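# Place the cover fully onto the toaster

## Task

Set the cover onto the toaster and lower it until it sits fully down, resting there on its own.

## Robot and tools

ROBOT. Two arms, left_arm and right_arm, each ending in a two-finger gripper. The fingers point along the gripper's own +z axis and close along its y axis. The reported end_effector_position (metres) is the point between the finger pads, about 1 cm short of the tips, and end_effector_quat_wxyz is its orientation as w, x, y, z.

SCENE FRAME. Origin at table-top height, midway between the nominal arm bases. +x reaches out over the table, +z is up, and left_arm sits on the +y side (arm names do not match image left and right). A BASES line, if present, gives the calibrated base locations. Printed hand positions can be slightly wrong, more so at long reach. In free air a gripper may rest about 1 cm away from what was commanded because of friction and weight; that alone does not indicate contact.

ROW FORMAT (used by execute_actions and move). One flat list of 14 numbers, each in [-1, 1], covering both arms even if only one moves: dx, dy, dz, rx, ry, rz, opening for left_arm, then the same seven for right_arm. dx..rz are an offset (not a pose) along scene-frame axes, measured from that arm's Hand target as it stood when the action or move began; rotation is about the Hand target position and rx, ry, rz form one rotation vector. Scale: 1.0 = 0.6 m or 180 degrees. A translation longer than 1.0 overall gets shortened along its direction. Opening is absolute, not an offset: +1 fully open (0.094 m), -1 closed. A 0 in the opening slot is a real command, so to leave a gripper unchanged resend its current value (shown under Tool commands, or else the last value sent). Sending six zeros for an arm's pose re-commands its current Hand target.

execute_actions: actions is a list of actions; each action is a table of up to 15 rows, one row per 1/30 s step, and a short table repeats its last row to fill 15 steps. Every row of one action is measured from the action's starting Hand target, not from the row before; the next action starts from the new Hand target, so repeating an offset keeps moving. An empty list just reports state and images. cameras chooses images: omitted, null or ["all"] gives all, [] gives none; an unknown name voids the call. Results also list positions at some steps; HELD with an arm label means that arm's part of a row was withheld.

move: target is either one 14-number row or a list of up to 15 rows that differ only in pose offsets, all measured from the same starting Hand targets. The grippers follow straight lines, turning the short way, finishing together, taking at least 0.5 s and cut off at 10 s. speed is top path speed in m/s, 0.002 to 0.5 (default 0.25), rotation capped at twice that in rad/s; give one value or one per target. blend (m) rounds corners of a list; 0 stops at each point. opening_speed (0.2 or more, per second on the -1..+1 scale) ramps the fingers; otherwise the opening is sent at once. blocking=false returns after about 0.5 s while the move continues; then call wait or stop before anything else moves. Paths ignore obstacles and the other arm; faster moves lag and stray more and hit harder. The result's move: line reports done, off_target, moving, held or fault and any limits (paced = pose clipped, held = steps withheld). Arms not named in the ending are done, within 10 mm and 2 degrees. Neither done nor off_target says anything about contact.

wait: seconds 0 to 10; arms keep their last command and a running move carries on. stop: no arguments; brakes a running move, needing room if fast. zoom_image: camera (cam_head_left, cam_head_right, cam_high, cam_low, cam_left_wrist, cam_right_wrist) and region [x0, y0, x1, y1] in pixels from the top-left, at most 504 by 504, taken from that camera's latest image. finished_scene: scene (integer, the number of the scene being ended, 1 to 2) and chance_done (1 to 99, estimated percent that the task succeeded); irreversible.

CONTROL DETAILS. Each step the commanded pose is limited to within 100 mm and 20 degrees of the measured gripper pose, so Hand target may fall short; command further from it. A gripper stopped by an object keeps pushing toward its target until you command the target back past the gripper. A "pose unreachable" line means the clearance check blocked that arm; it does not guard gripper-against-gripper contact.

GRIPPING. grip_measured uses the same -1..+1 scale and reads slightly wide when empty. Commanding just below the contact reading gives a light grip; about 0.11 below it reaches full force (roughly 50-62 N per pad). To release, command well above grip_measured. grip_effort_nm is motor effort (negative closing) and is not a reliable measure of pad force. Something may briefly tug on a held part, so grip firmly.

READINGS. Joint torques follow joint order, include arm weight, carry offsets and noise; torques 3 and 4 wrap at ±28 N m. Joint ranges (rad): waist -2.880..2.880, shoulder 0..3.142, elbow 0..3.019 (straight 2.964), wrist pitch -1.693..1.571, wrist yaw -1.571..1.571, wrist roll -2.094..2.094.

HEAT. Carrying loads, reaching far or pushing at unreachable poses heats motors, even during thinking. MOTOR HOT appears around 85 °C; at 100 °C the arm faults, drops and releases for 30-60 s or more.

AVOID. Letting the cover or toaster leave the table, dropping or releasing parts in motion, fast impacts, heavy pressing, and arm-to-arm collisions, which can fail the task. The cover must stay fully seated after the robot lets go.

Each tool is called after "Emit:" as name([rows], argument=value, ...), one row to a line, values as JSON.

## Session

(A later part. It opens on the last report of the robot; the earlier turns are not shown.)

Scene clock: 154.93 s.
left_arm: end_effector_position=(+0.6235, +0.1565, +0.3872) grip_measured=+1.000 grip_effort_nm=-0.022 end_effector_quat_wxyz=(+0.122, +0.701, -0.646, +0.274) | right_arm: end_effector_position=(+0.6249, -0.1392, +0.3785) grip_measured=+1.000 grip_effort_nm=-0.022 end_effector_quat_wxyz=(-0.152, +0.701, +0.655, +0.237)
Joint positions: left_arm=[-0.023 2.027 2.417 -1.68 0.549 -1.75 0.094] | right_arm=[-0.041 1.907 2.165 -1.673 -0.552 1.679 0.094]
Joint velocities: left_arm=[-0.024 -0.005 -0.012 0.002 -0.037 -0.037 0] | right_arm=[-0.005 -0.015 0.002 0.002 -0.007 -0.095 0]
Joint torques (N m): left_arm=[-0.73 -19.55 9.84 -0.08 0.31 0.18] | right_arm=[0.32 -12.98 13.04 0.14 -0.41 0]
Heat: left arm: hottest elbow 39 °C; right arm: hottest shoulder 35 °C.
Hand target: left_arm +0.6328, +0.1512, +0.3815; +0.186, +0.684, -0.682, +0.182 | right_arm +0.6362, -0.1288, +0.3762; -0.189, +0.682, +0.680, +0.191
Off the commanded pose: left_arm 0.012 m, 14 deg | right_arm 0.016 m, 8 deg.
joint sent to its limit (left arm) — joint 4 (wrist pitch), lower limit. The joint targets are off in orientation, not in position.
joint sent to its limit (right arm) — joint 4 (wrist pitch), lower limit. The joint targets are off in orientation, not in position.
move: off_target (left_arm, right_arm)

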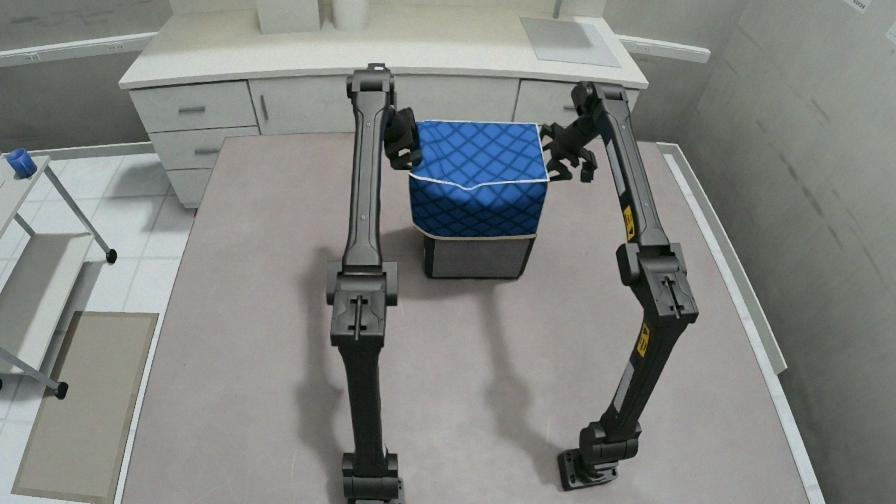

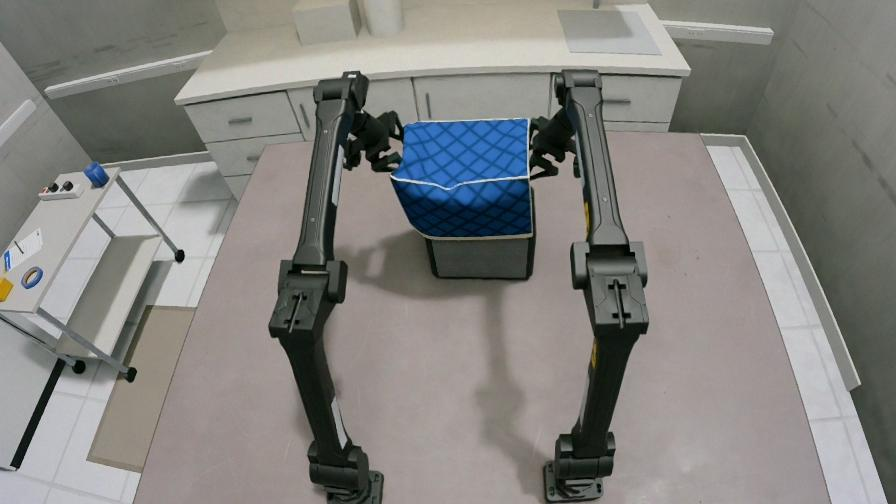

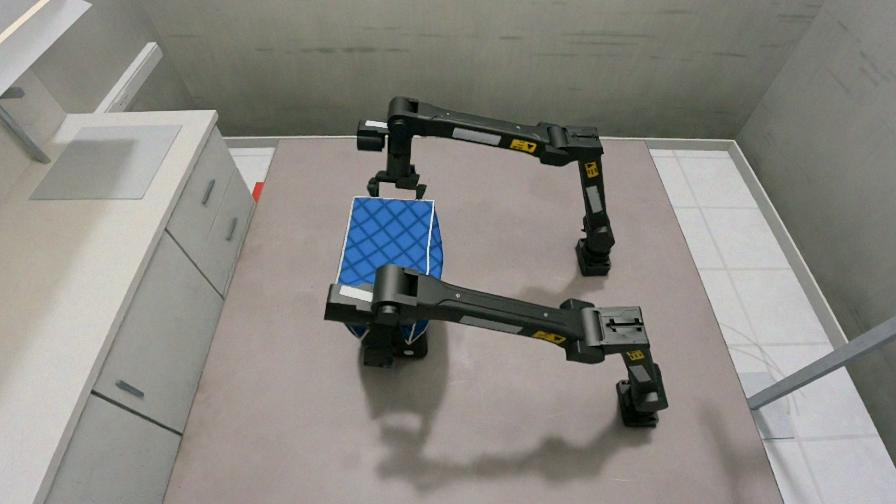

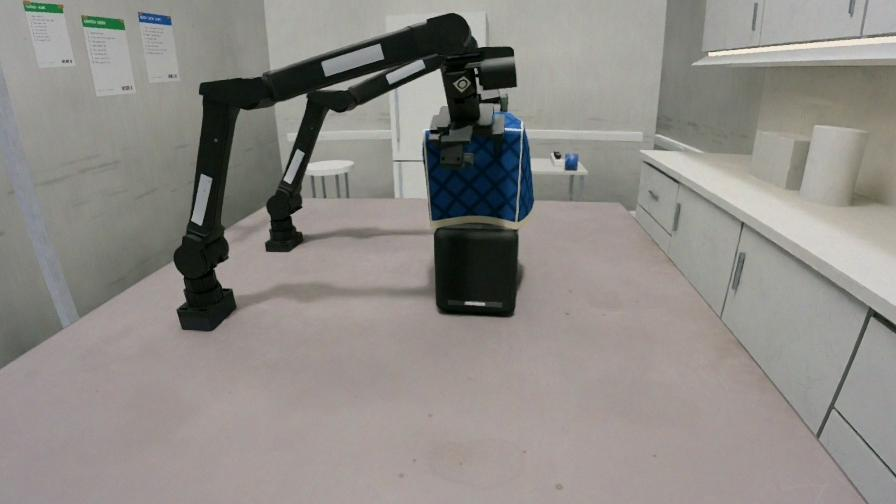

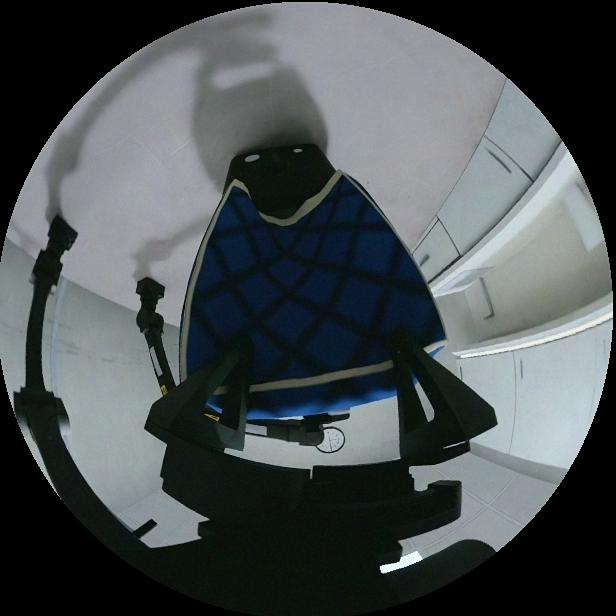

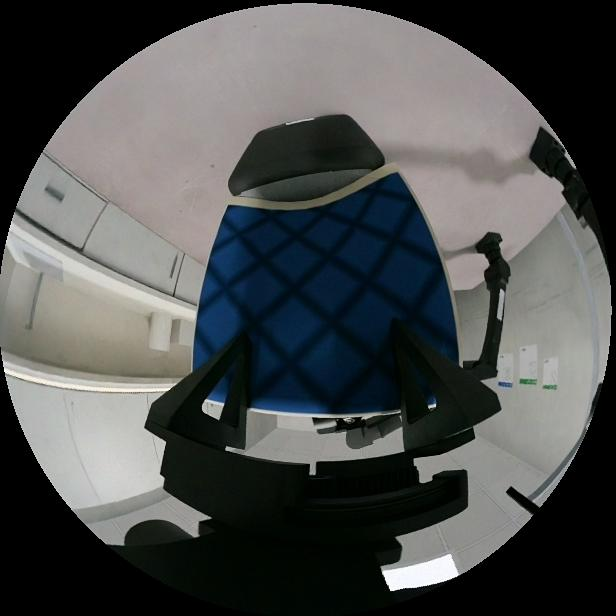

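Emit:
move([
  [0,-0.002,0.045,0,0,0,1,0,0.002,0.045,0,0,0,1],
  [0.0,-0.034,0.045,0,0,0,1,0.0,-0.036,0.045,0,0,0,1],
  [0,-0.034,0.005,0,0,0,1,0,-0.036,0.005,0,0,0,1],
], speed=0.05)

Emit:
zoom_image(camera="cam_low", region=[380, 60, 560, 330])

Emit:
zoom_image(camera="cam_head_left", region=[380, 90, 600, 300])

Emit:
zoom_image(camera="cam_head_right", region=[380, 90, 600, 300])

Scene clock: 185.90 s.
left_arm: end_effector_position=(+0.6291, +0.1502, +0.3984) grip_measured=+1.000 grip_effort_nm=-0.012 end_effector_quat_wxyz=(+0.115, +0.701, -0.644, +0.284) | right_arm: end_effector_position=(+0.6292, -0.1521, +0.3878) grip_measured=+1.000 grip_effort_nm=-0.027 end_effector_quat_wxyz=(-0.139, +0.697, +0.658, +0.249)
Joint positions: left_arm=[-0.033 2.041 2.466 -1.68 0.546 -1.774 0.094] | right_arm=[-0.062 1.907 2.188 -1.673 -0.553 1.654 0.094]
Joint velocities: left_arm=[-0.005 -0.015 0.007 -0.002 0.051 -0.037 0] | right_arm=[0.005 -0.015 -0.022 0.007 -0.051 0.022 0]
Joint torques (N m): left_arm=[-1.9 -19.78 7.71 0.03 0.26 0.13] | right_arm=[-0.85 -13.51 10.56 0.16 -0.49 -0.05]
Heat: left arm: hottest elbow 37 °C; right arm: hottest shoulder 36 °C.
Hand target: left_arm +0.6327, +0.1310, +0.3839; +0.186, +0.684, -0.682, +0.181 | right_arm +0.6364, -0.1507, +0.3792; -0.189, +0.682, +0.680, +0.191
Off the commanded pose: left_arm 0.024 m, 15 deg | right_arm 0.011 m, 9 deg.
joint sent to its limit (left arm) — joint 4 (wrist pitch), lower limit. The joint targets are off in orientation, not in position.
joint sent to its limit (right arm) — joint 4 (wrist pitch), lower limit. The joint targets are off in orientation, not in position.
move: off_target (left_arm, right_arm)

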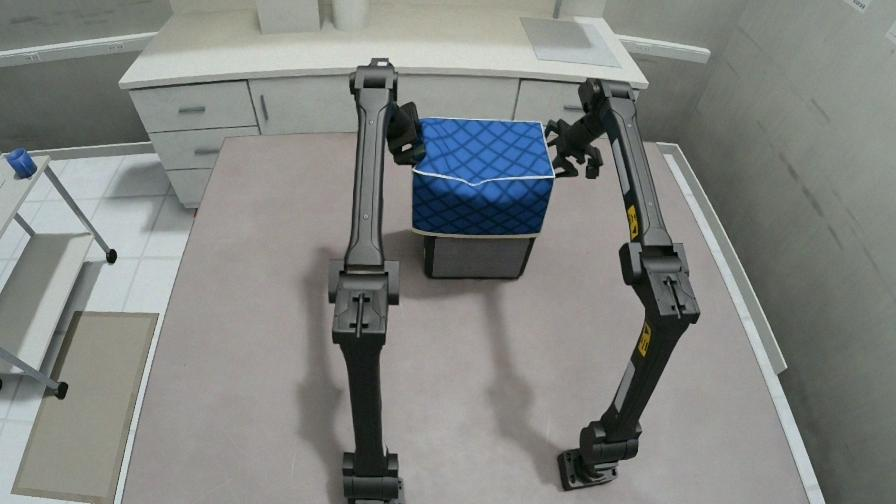

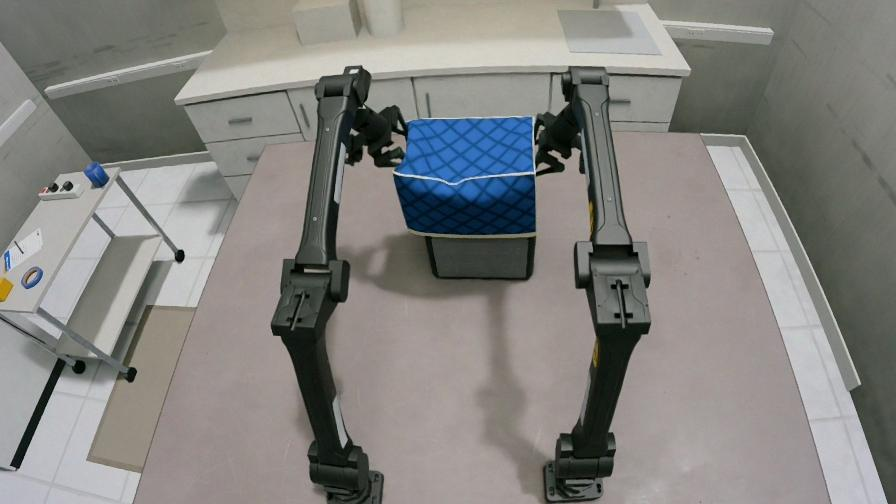

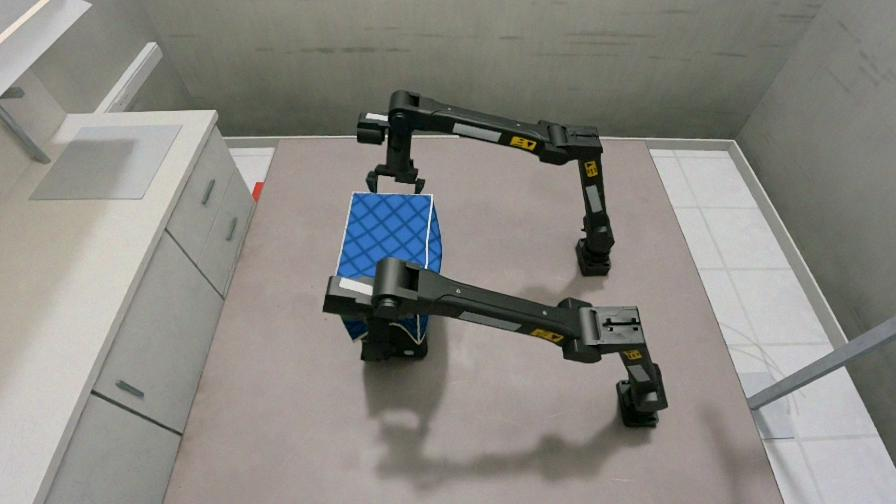

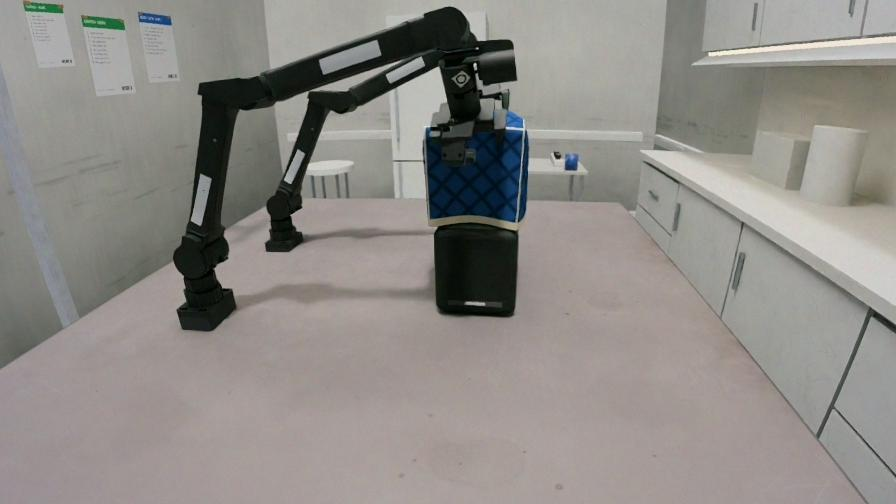

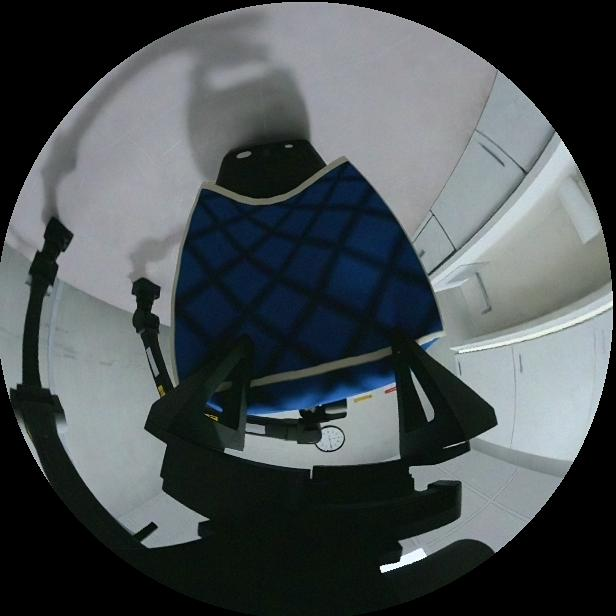

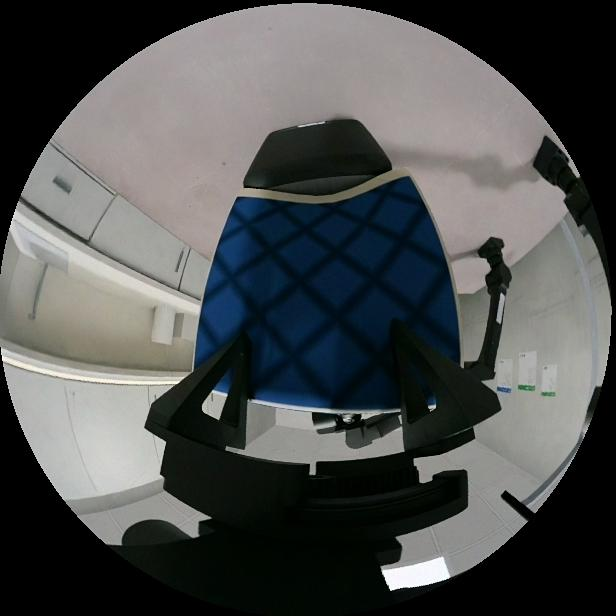

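Scaled by 1.867.

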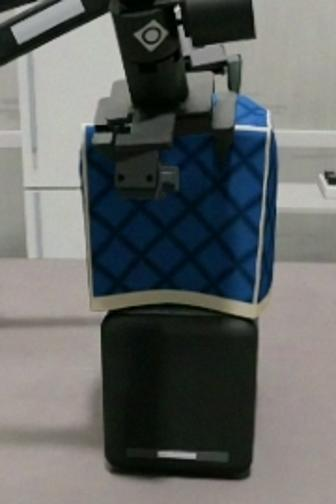

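Scaled by 2.291.

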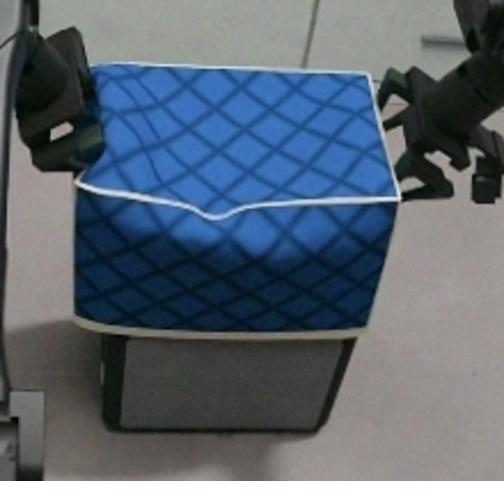

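Scaled by 2.291.

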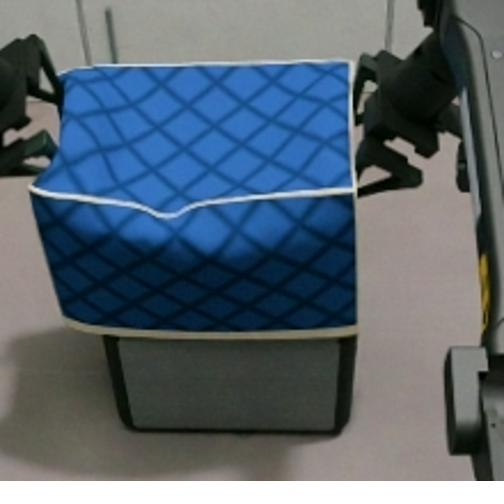

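Emit:
move([
  [0,0,0.045,0,0,0,1,0,0,0.045,0,0,0,1],
  [0.003,-0.014,0.045,0,0,0,1,0.003,-0.016,0.045,0,0,0,1],
  [0.003,-0.014,-0.03,0,0,0,1,0.003,-0.016,-0.03,0,0,0,1],
], speed=0.05)

Emit:
zoom_image(camera="cam_low", region=[380, 60, 560, 330])

Emit:
zoom_image(camera="cam_head_right", region=[380, 90, 600, 300])

Scene clock: 197.10 s.
left_arm: end_effector_position=(+0.6321, +0.1419, +0.3845) grip_measured=+1.000 grip_effort_nm=-0.017 end_effector_quat_wxyz=(+0.122, +0.702, -0.646, +0.274) | right_arm: end_effector_position=(+0.6324, -0.1614, +0.3819) grip_measured=+1.000 grip_effort_nm=-0.017 end_effector_quat_wxyz=(-0.137, +0.692, +0.663, +0.249)
Joint positions: left_arm=[-0.046 2.06 2.463 -1.68 0.543 -1.776 0.094] | right_arm=[-0.077 1.917 2.188 -1.673 -0.553 1.621 0.094]
Joint velocities: left_arm=[-0.015 -0.005 -0.002 -0.017 -0.007 0.007 0] | right_arm=[-0.015 -0.005 0.002 0.012 0.051 -0.037 0]
Joint torques (N m): left_arm=[-2.02 -20.54 7.13 0.05 0.24 0.15] | right_arm=[-0.73 -13.39 8.59 0.14 -0.37 -0.06]
Heat: left arm: hottest elbow 37 °C; right arm: hottest shoulder 36 °C.
Hand target: left_arm +0.6346, +0.1228, +0.3660; +0.186, +0.684, -0.682, +0.181 | right_arm +0.6380, -0.1601, +0.3610; -0.189, +0.682, +0.680, +0.191
Off the commanded pose: left_arm 0.027 m, 14 deg | right_arm 0.021 m, 9 deg.
joint sent to its limit (left arm) — joint 4 (wrist pitch), lower limit. The joint targets are off in orientation, not in position.
joint sent to its limit (right arm) — joint 4 (wrist pitch), lower limit. The joint targets are off in orientation, not in position.
move: off_target (left_arm, right_arm)

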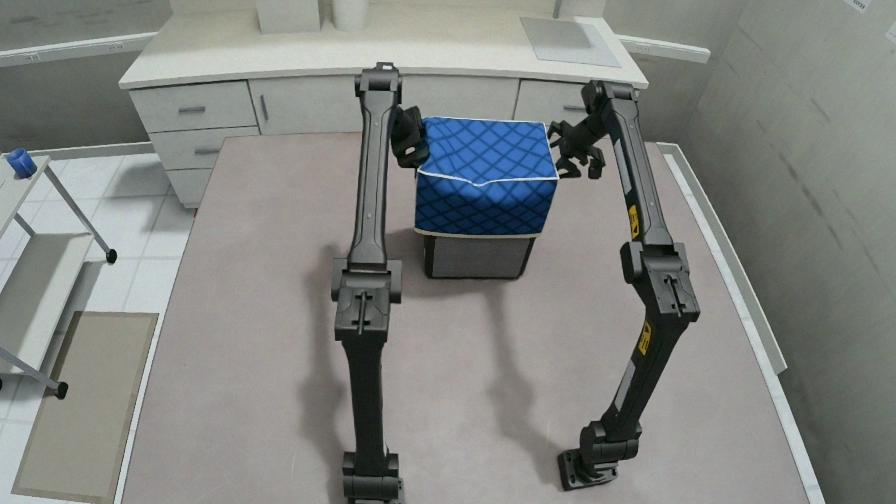

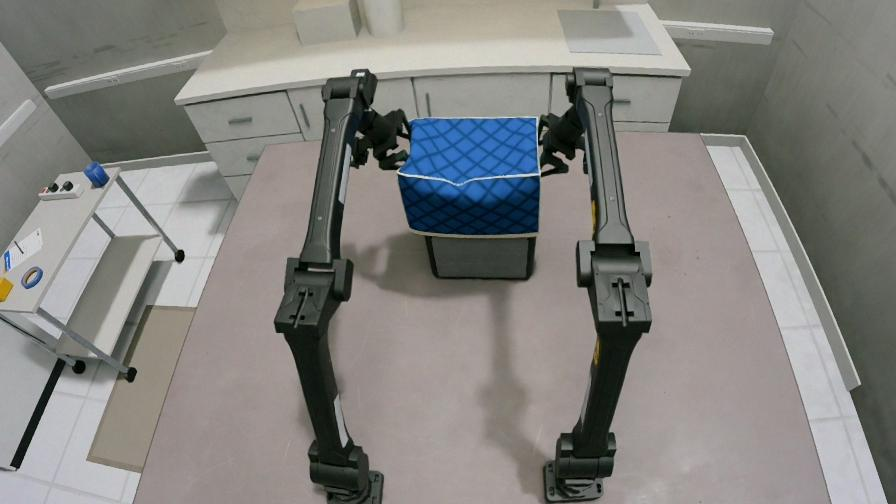

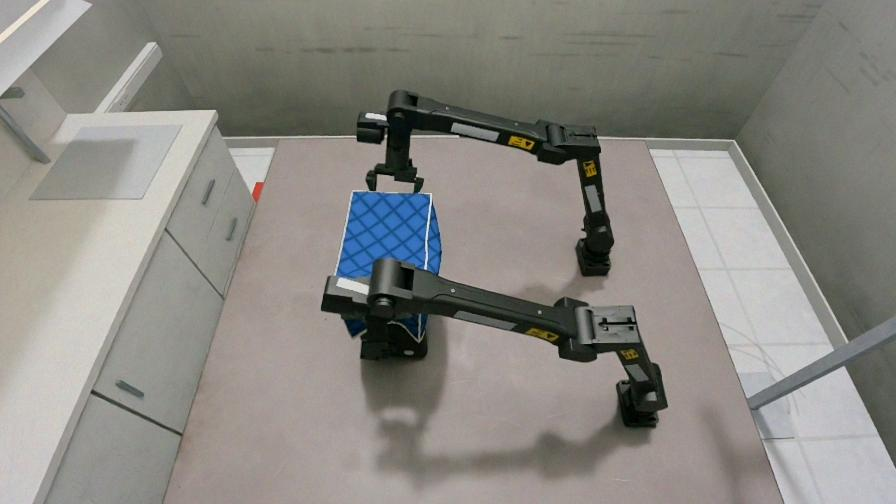

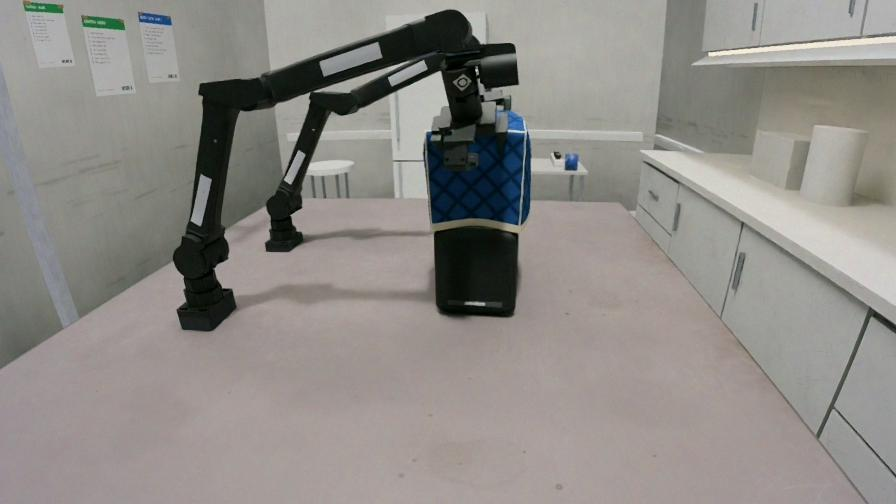

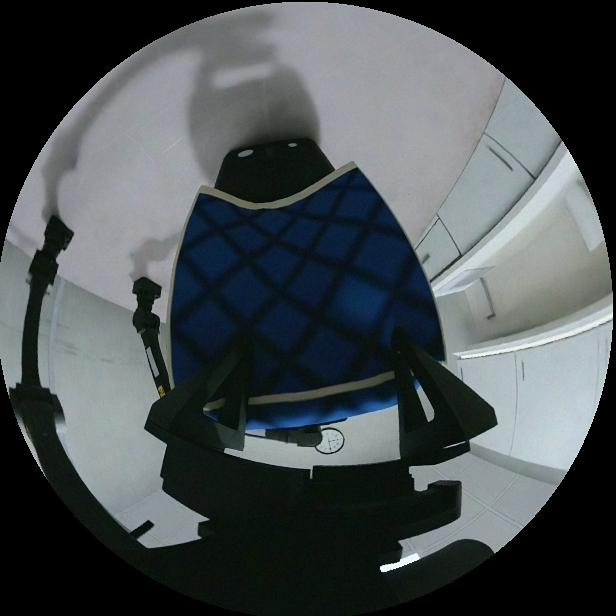

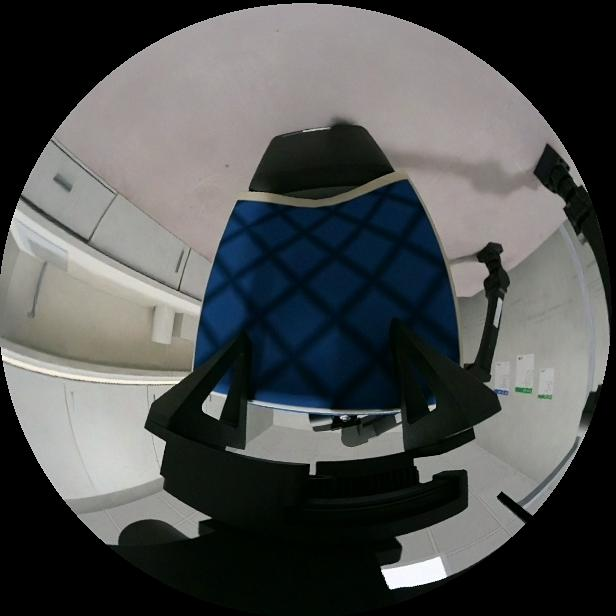

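Scaled by 1.867.

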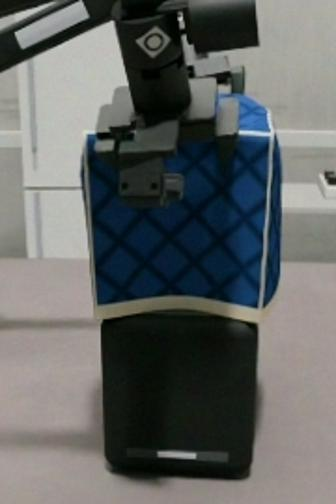

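Scaled by 2.291.

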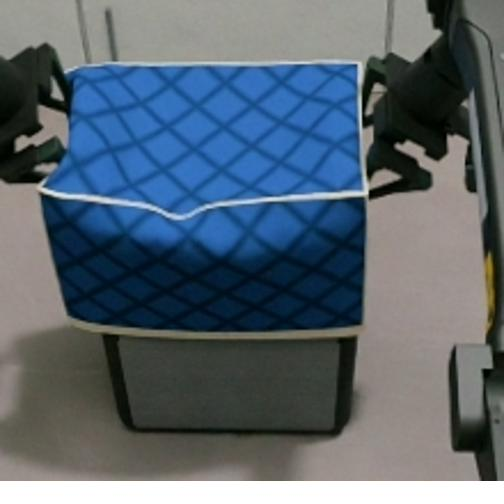

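Emit:
move(target=[0,0.075,0.015,0,0,0,1,0,-0.055,0.015,0,0,0,1], speed=0.04)

Emit:
zoom_image(camera="cam_low", region=[380, 60, 560, 330])

Emit:
zoom_image(camera="cam_head_right", region=[380, 90, 600, 300])

Scene clock: 203.00 s.
left_arm: end_effector_position=(+0.6335, +0.1586, +0.3773) grip_measured=+1.000 grip_effort_nm=-0.017 end_effector_quat_wxyz=(+0.120, +0.694, -0.654, +0.274) | right_arm: end_effector_position=(+0.6345, -0.1855, +0.3820) grip_measured=+1.000 grip_effort_nm=-0.012 end_effector_quat_wxyz=(-0.127, +0.693, +0.663, +0.254)
Joint positions: left_arm=[-0.02 2.06 2.444 -1.68 0.549 -1.723 0.094] | right_arm=[-0.116 1.917 2.188 -1.673 -0.554 1.584 0.094]
Joint velocities: left_arm=[-0.024 0.005 -0.002 -0.012 0.007 0.037 0] | right_arm=[-0.005 -0.005 0.017 -0.007 0.051 -0.051 0]
Joint torques (N m): left_arm=[1.2 -22.24 7.34 0.06 0.38 0.18] | right_arm=[-1.96 -14.1 8.84 0.16 -0.43 -0.08]
Heat: left arm: hottest elbow 37 °C; right arm: hottest shoulder 36 °C.
Hand target: left_arm +0.6348, +0.1674, +0.3757; +0.185, +0.684, -0.682, +0.182 | right_arm +0.6382, -0.1933, +0.3699; -0.188, +0.682, +0.681, +0.190
Off the commanded pose: left_arm 0.010 m, 13 deg | right_arm 0.015 m, 10 deg.
joint sent to its limit (left arm) — joint 4 (wrist pitch), lower limit. The joint targets are off in orientation, not in position.
joint sent to its limit (right arm) — joint 4 (wrist pitch), lower limit. The joint targets are off in orientation, not in position.
move: off_target (left_arm, right_arm)

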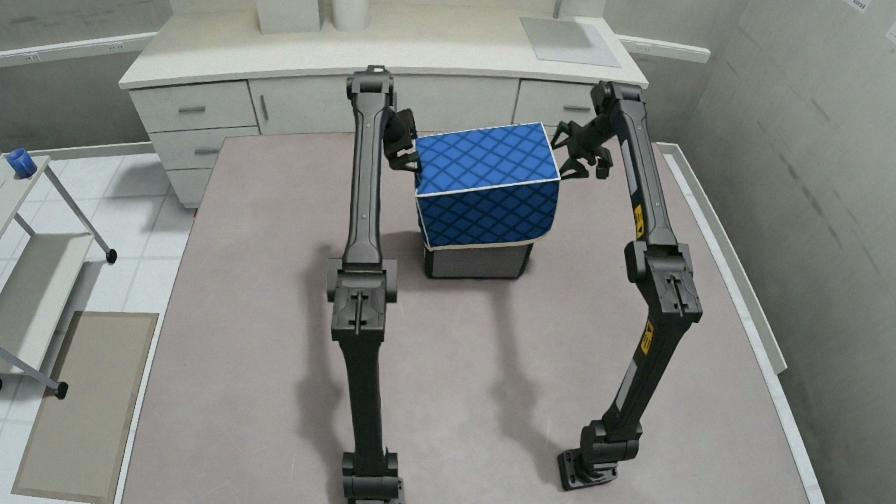

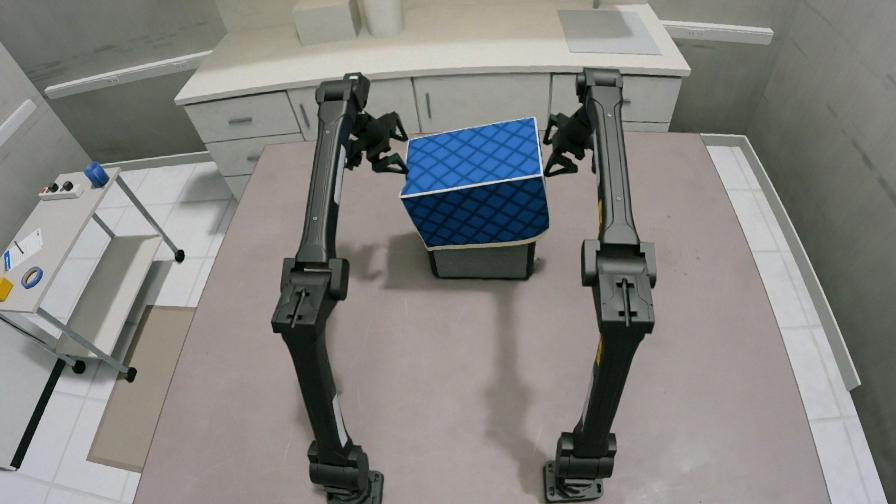

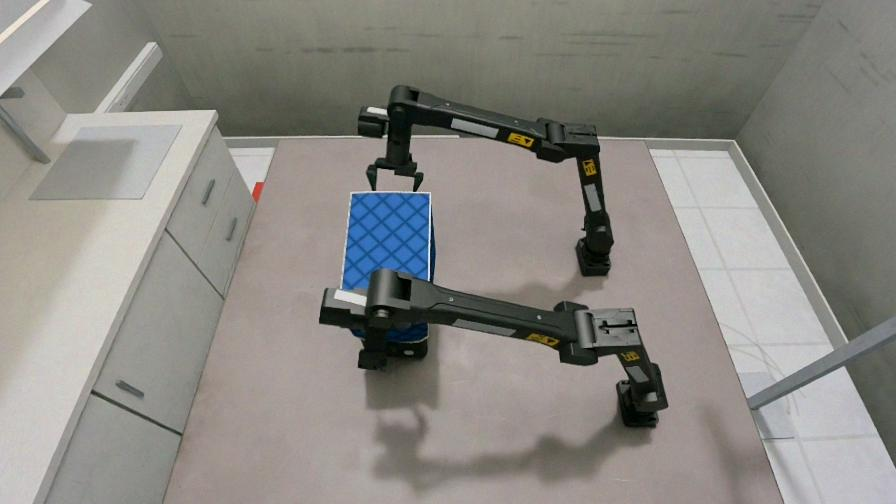

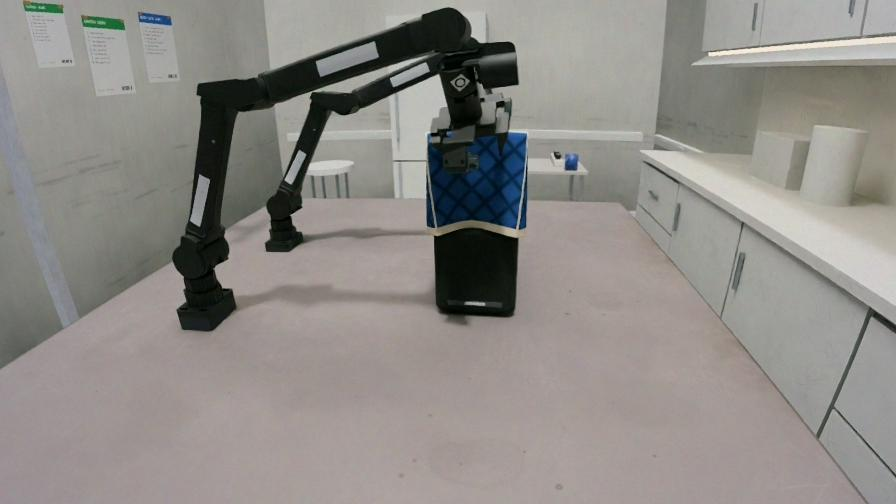

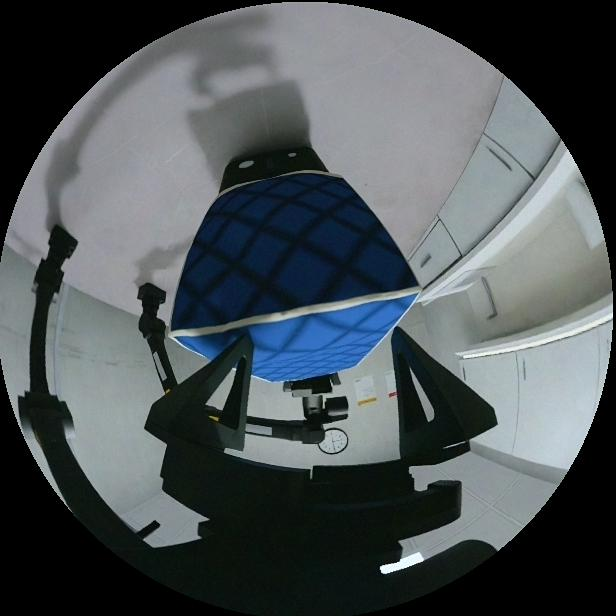

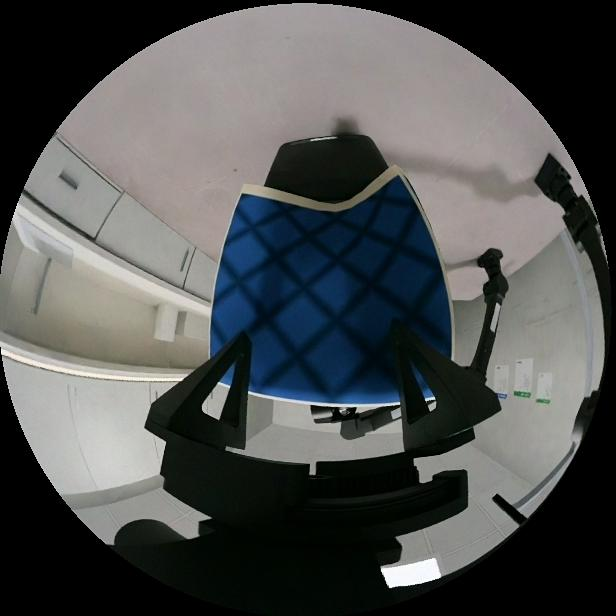

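Scaled by 1.867.

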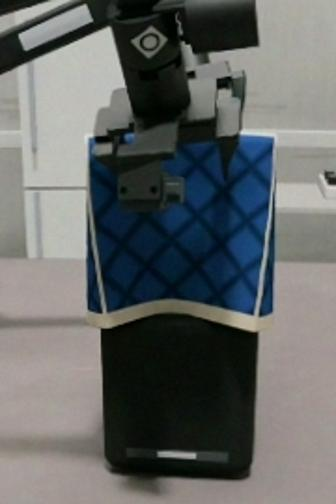

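Scaled by 2.291.

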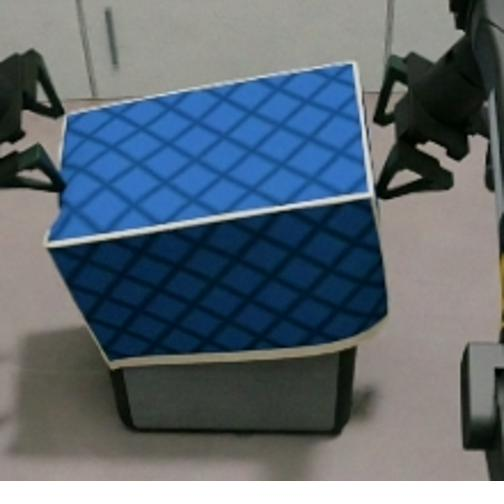

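Emit:
move(target=[0,0.05,0.0,0,0,0,1,0,-0.06,0.005,0,0,0,1], speed=0.05)

Emit:
zoom_image(camera="cam_head_right", region=[380, 90, 600, 300])

Scene clock: 210.83 s.
left_arm: end_effector_position=(+0.6362, +0.1874, +0.3718) grip_measured=+1.000 grip_effort_nm=-0.012 end_effector_quat_wxyz=(+0.114, +0.697, -0.652, +0.275) | right_arm: end_effector_position=(+0.6358, -0.2212, +0.3822) grip_measured=+1.000 grip_effort_nm=-0.012 end_effector_quat_wxyz=(-0.115, +0.697, +0.658, +0.261)
Joint positions: left_arm=[0.023 2.06 2.43 -1.68 0.552 -1.683 0.094] | right_arm=[-0.174 1.917 2.188 -1.673 -0.557 1.539 0.094]
Joint velocities: left_arm=[0.005 0.005 -0.017 0.002 -0.022 -0.022 0] | right_arm=[-0.005 0.005 -0.007 -0.017 0.051 -0.022 0]
Joint torques (N m): left_arm=[1.08 -23.3 7.31 0.02 0.34 0.17] | right_arm=[-1.9 -14.39 8.95 0.16 -0.36 -0.07]
Heat: left arm: hottest elbow 37 °C; right arm: hottest shoulder 37 °C.
Hand target: left_arm +0.6350, +0.1974, +0.3762; +0.185, +0.684, -0.682, +0.182 | right_arm +0.6384, -0.2295, +0.3727; -0.188, +0.682, +0.681, +0.190
Off the commanded pose: left_arm 0.011 m, 14 deg | right_arm 0.013 m, 12 deg.
joint sent to its limit (left arm) — joint 4 (wrist pitch), lower limit. The joint targets are off in orientation, not in position.
joint sent to its limit (right arm) — joint 4 (wrist pitch), lower limit. The joint targets are off in orientation, not in position.
move: off_target (left_arm, right_arm)

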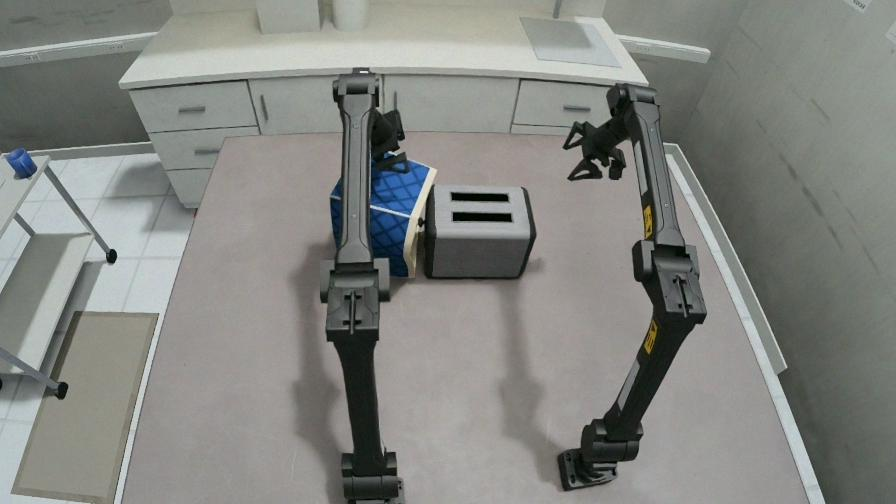

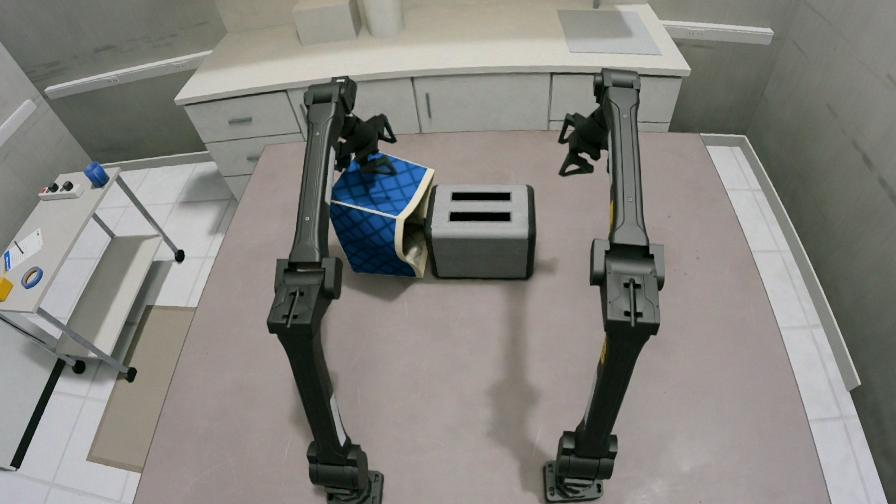

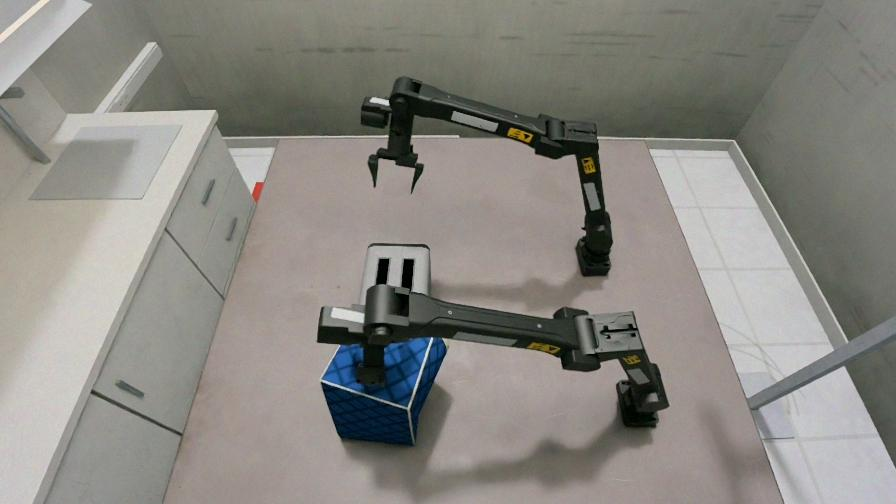

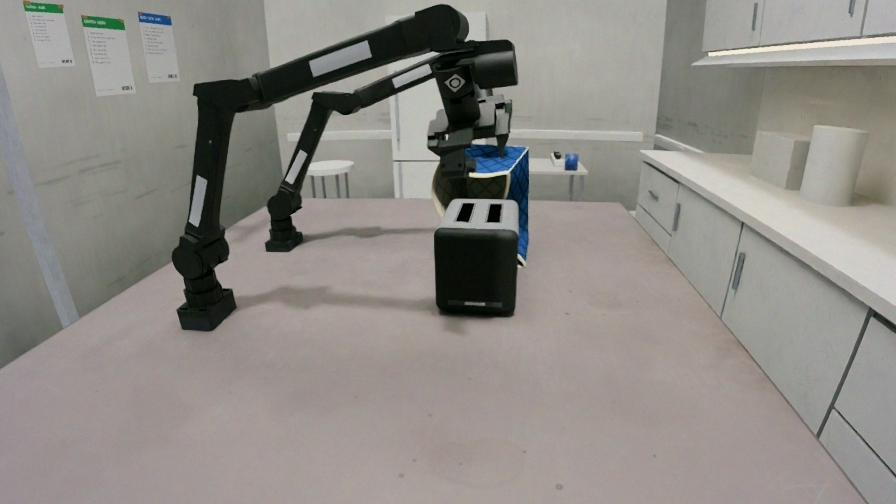

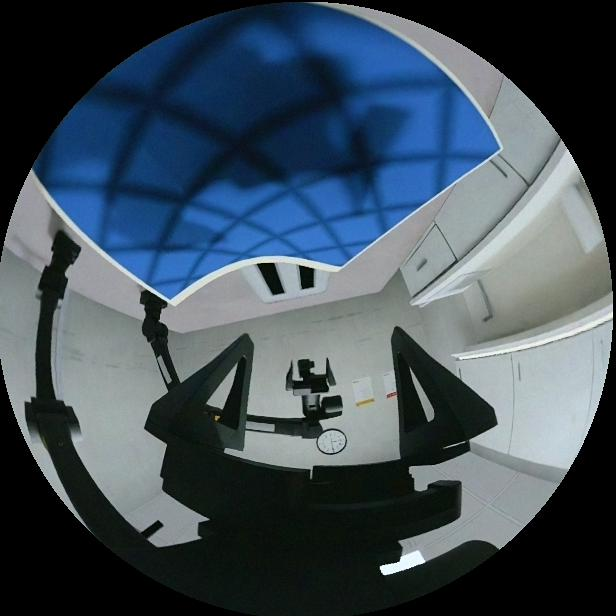

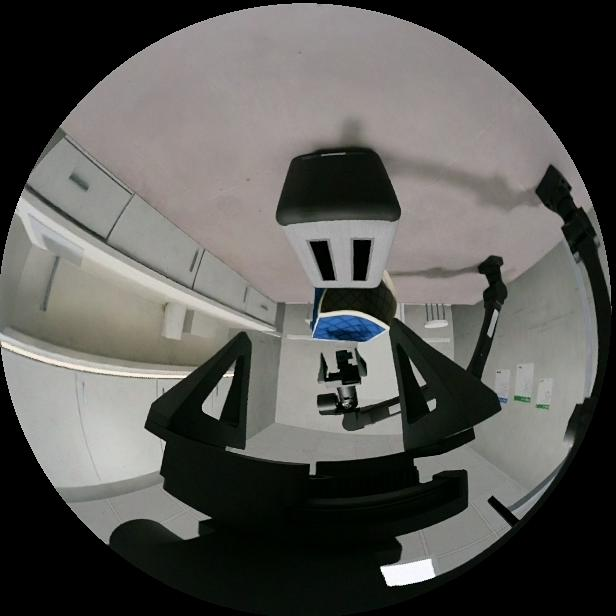

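Scaled by 2.291.

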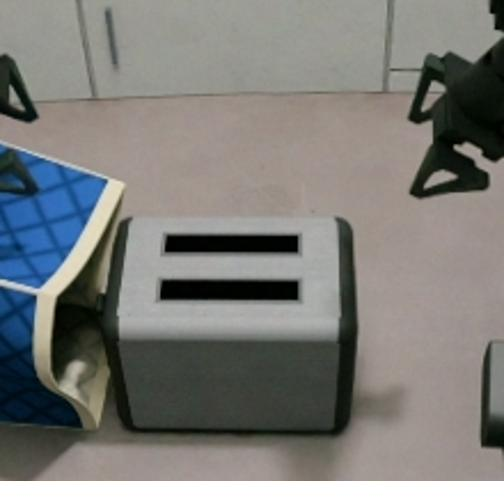

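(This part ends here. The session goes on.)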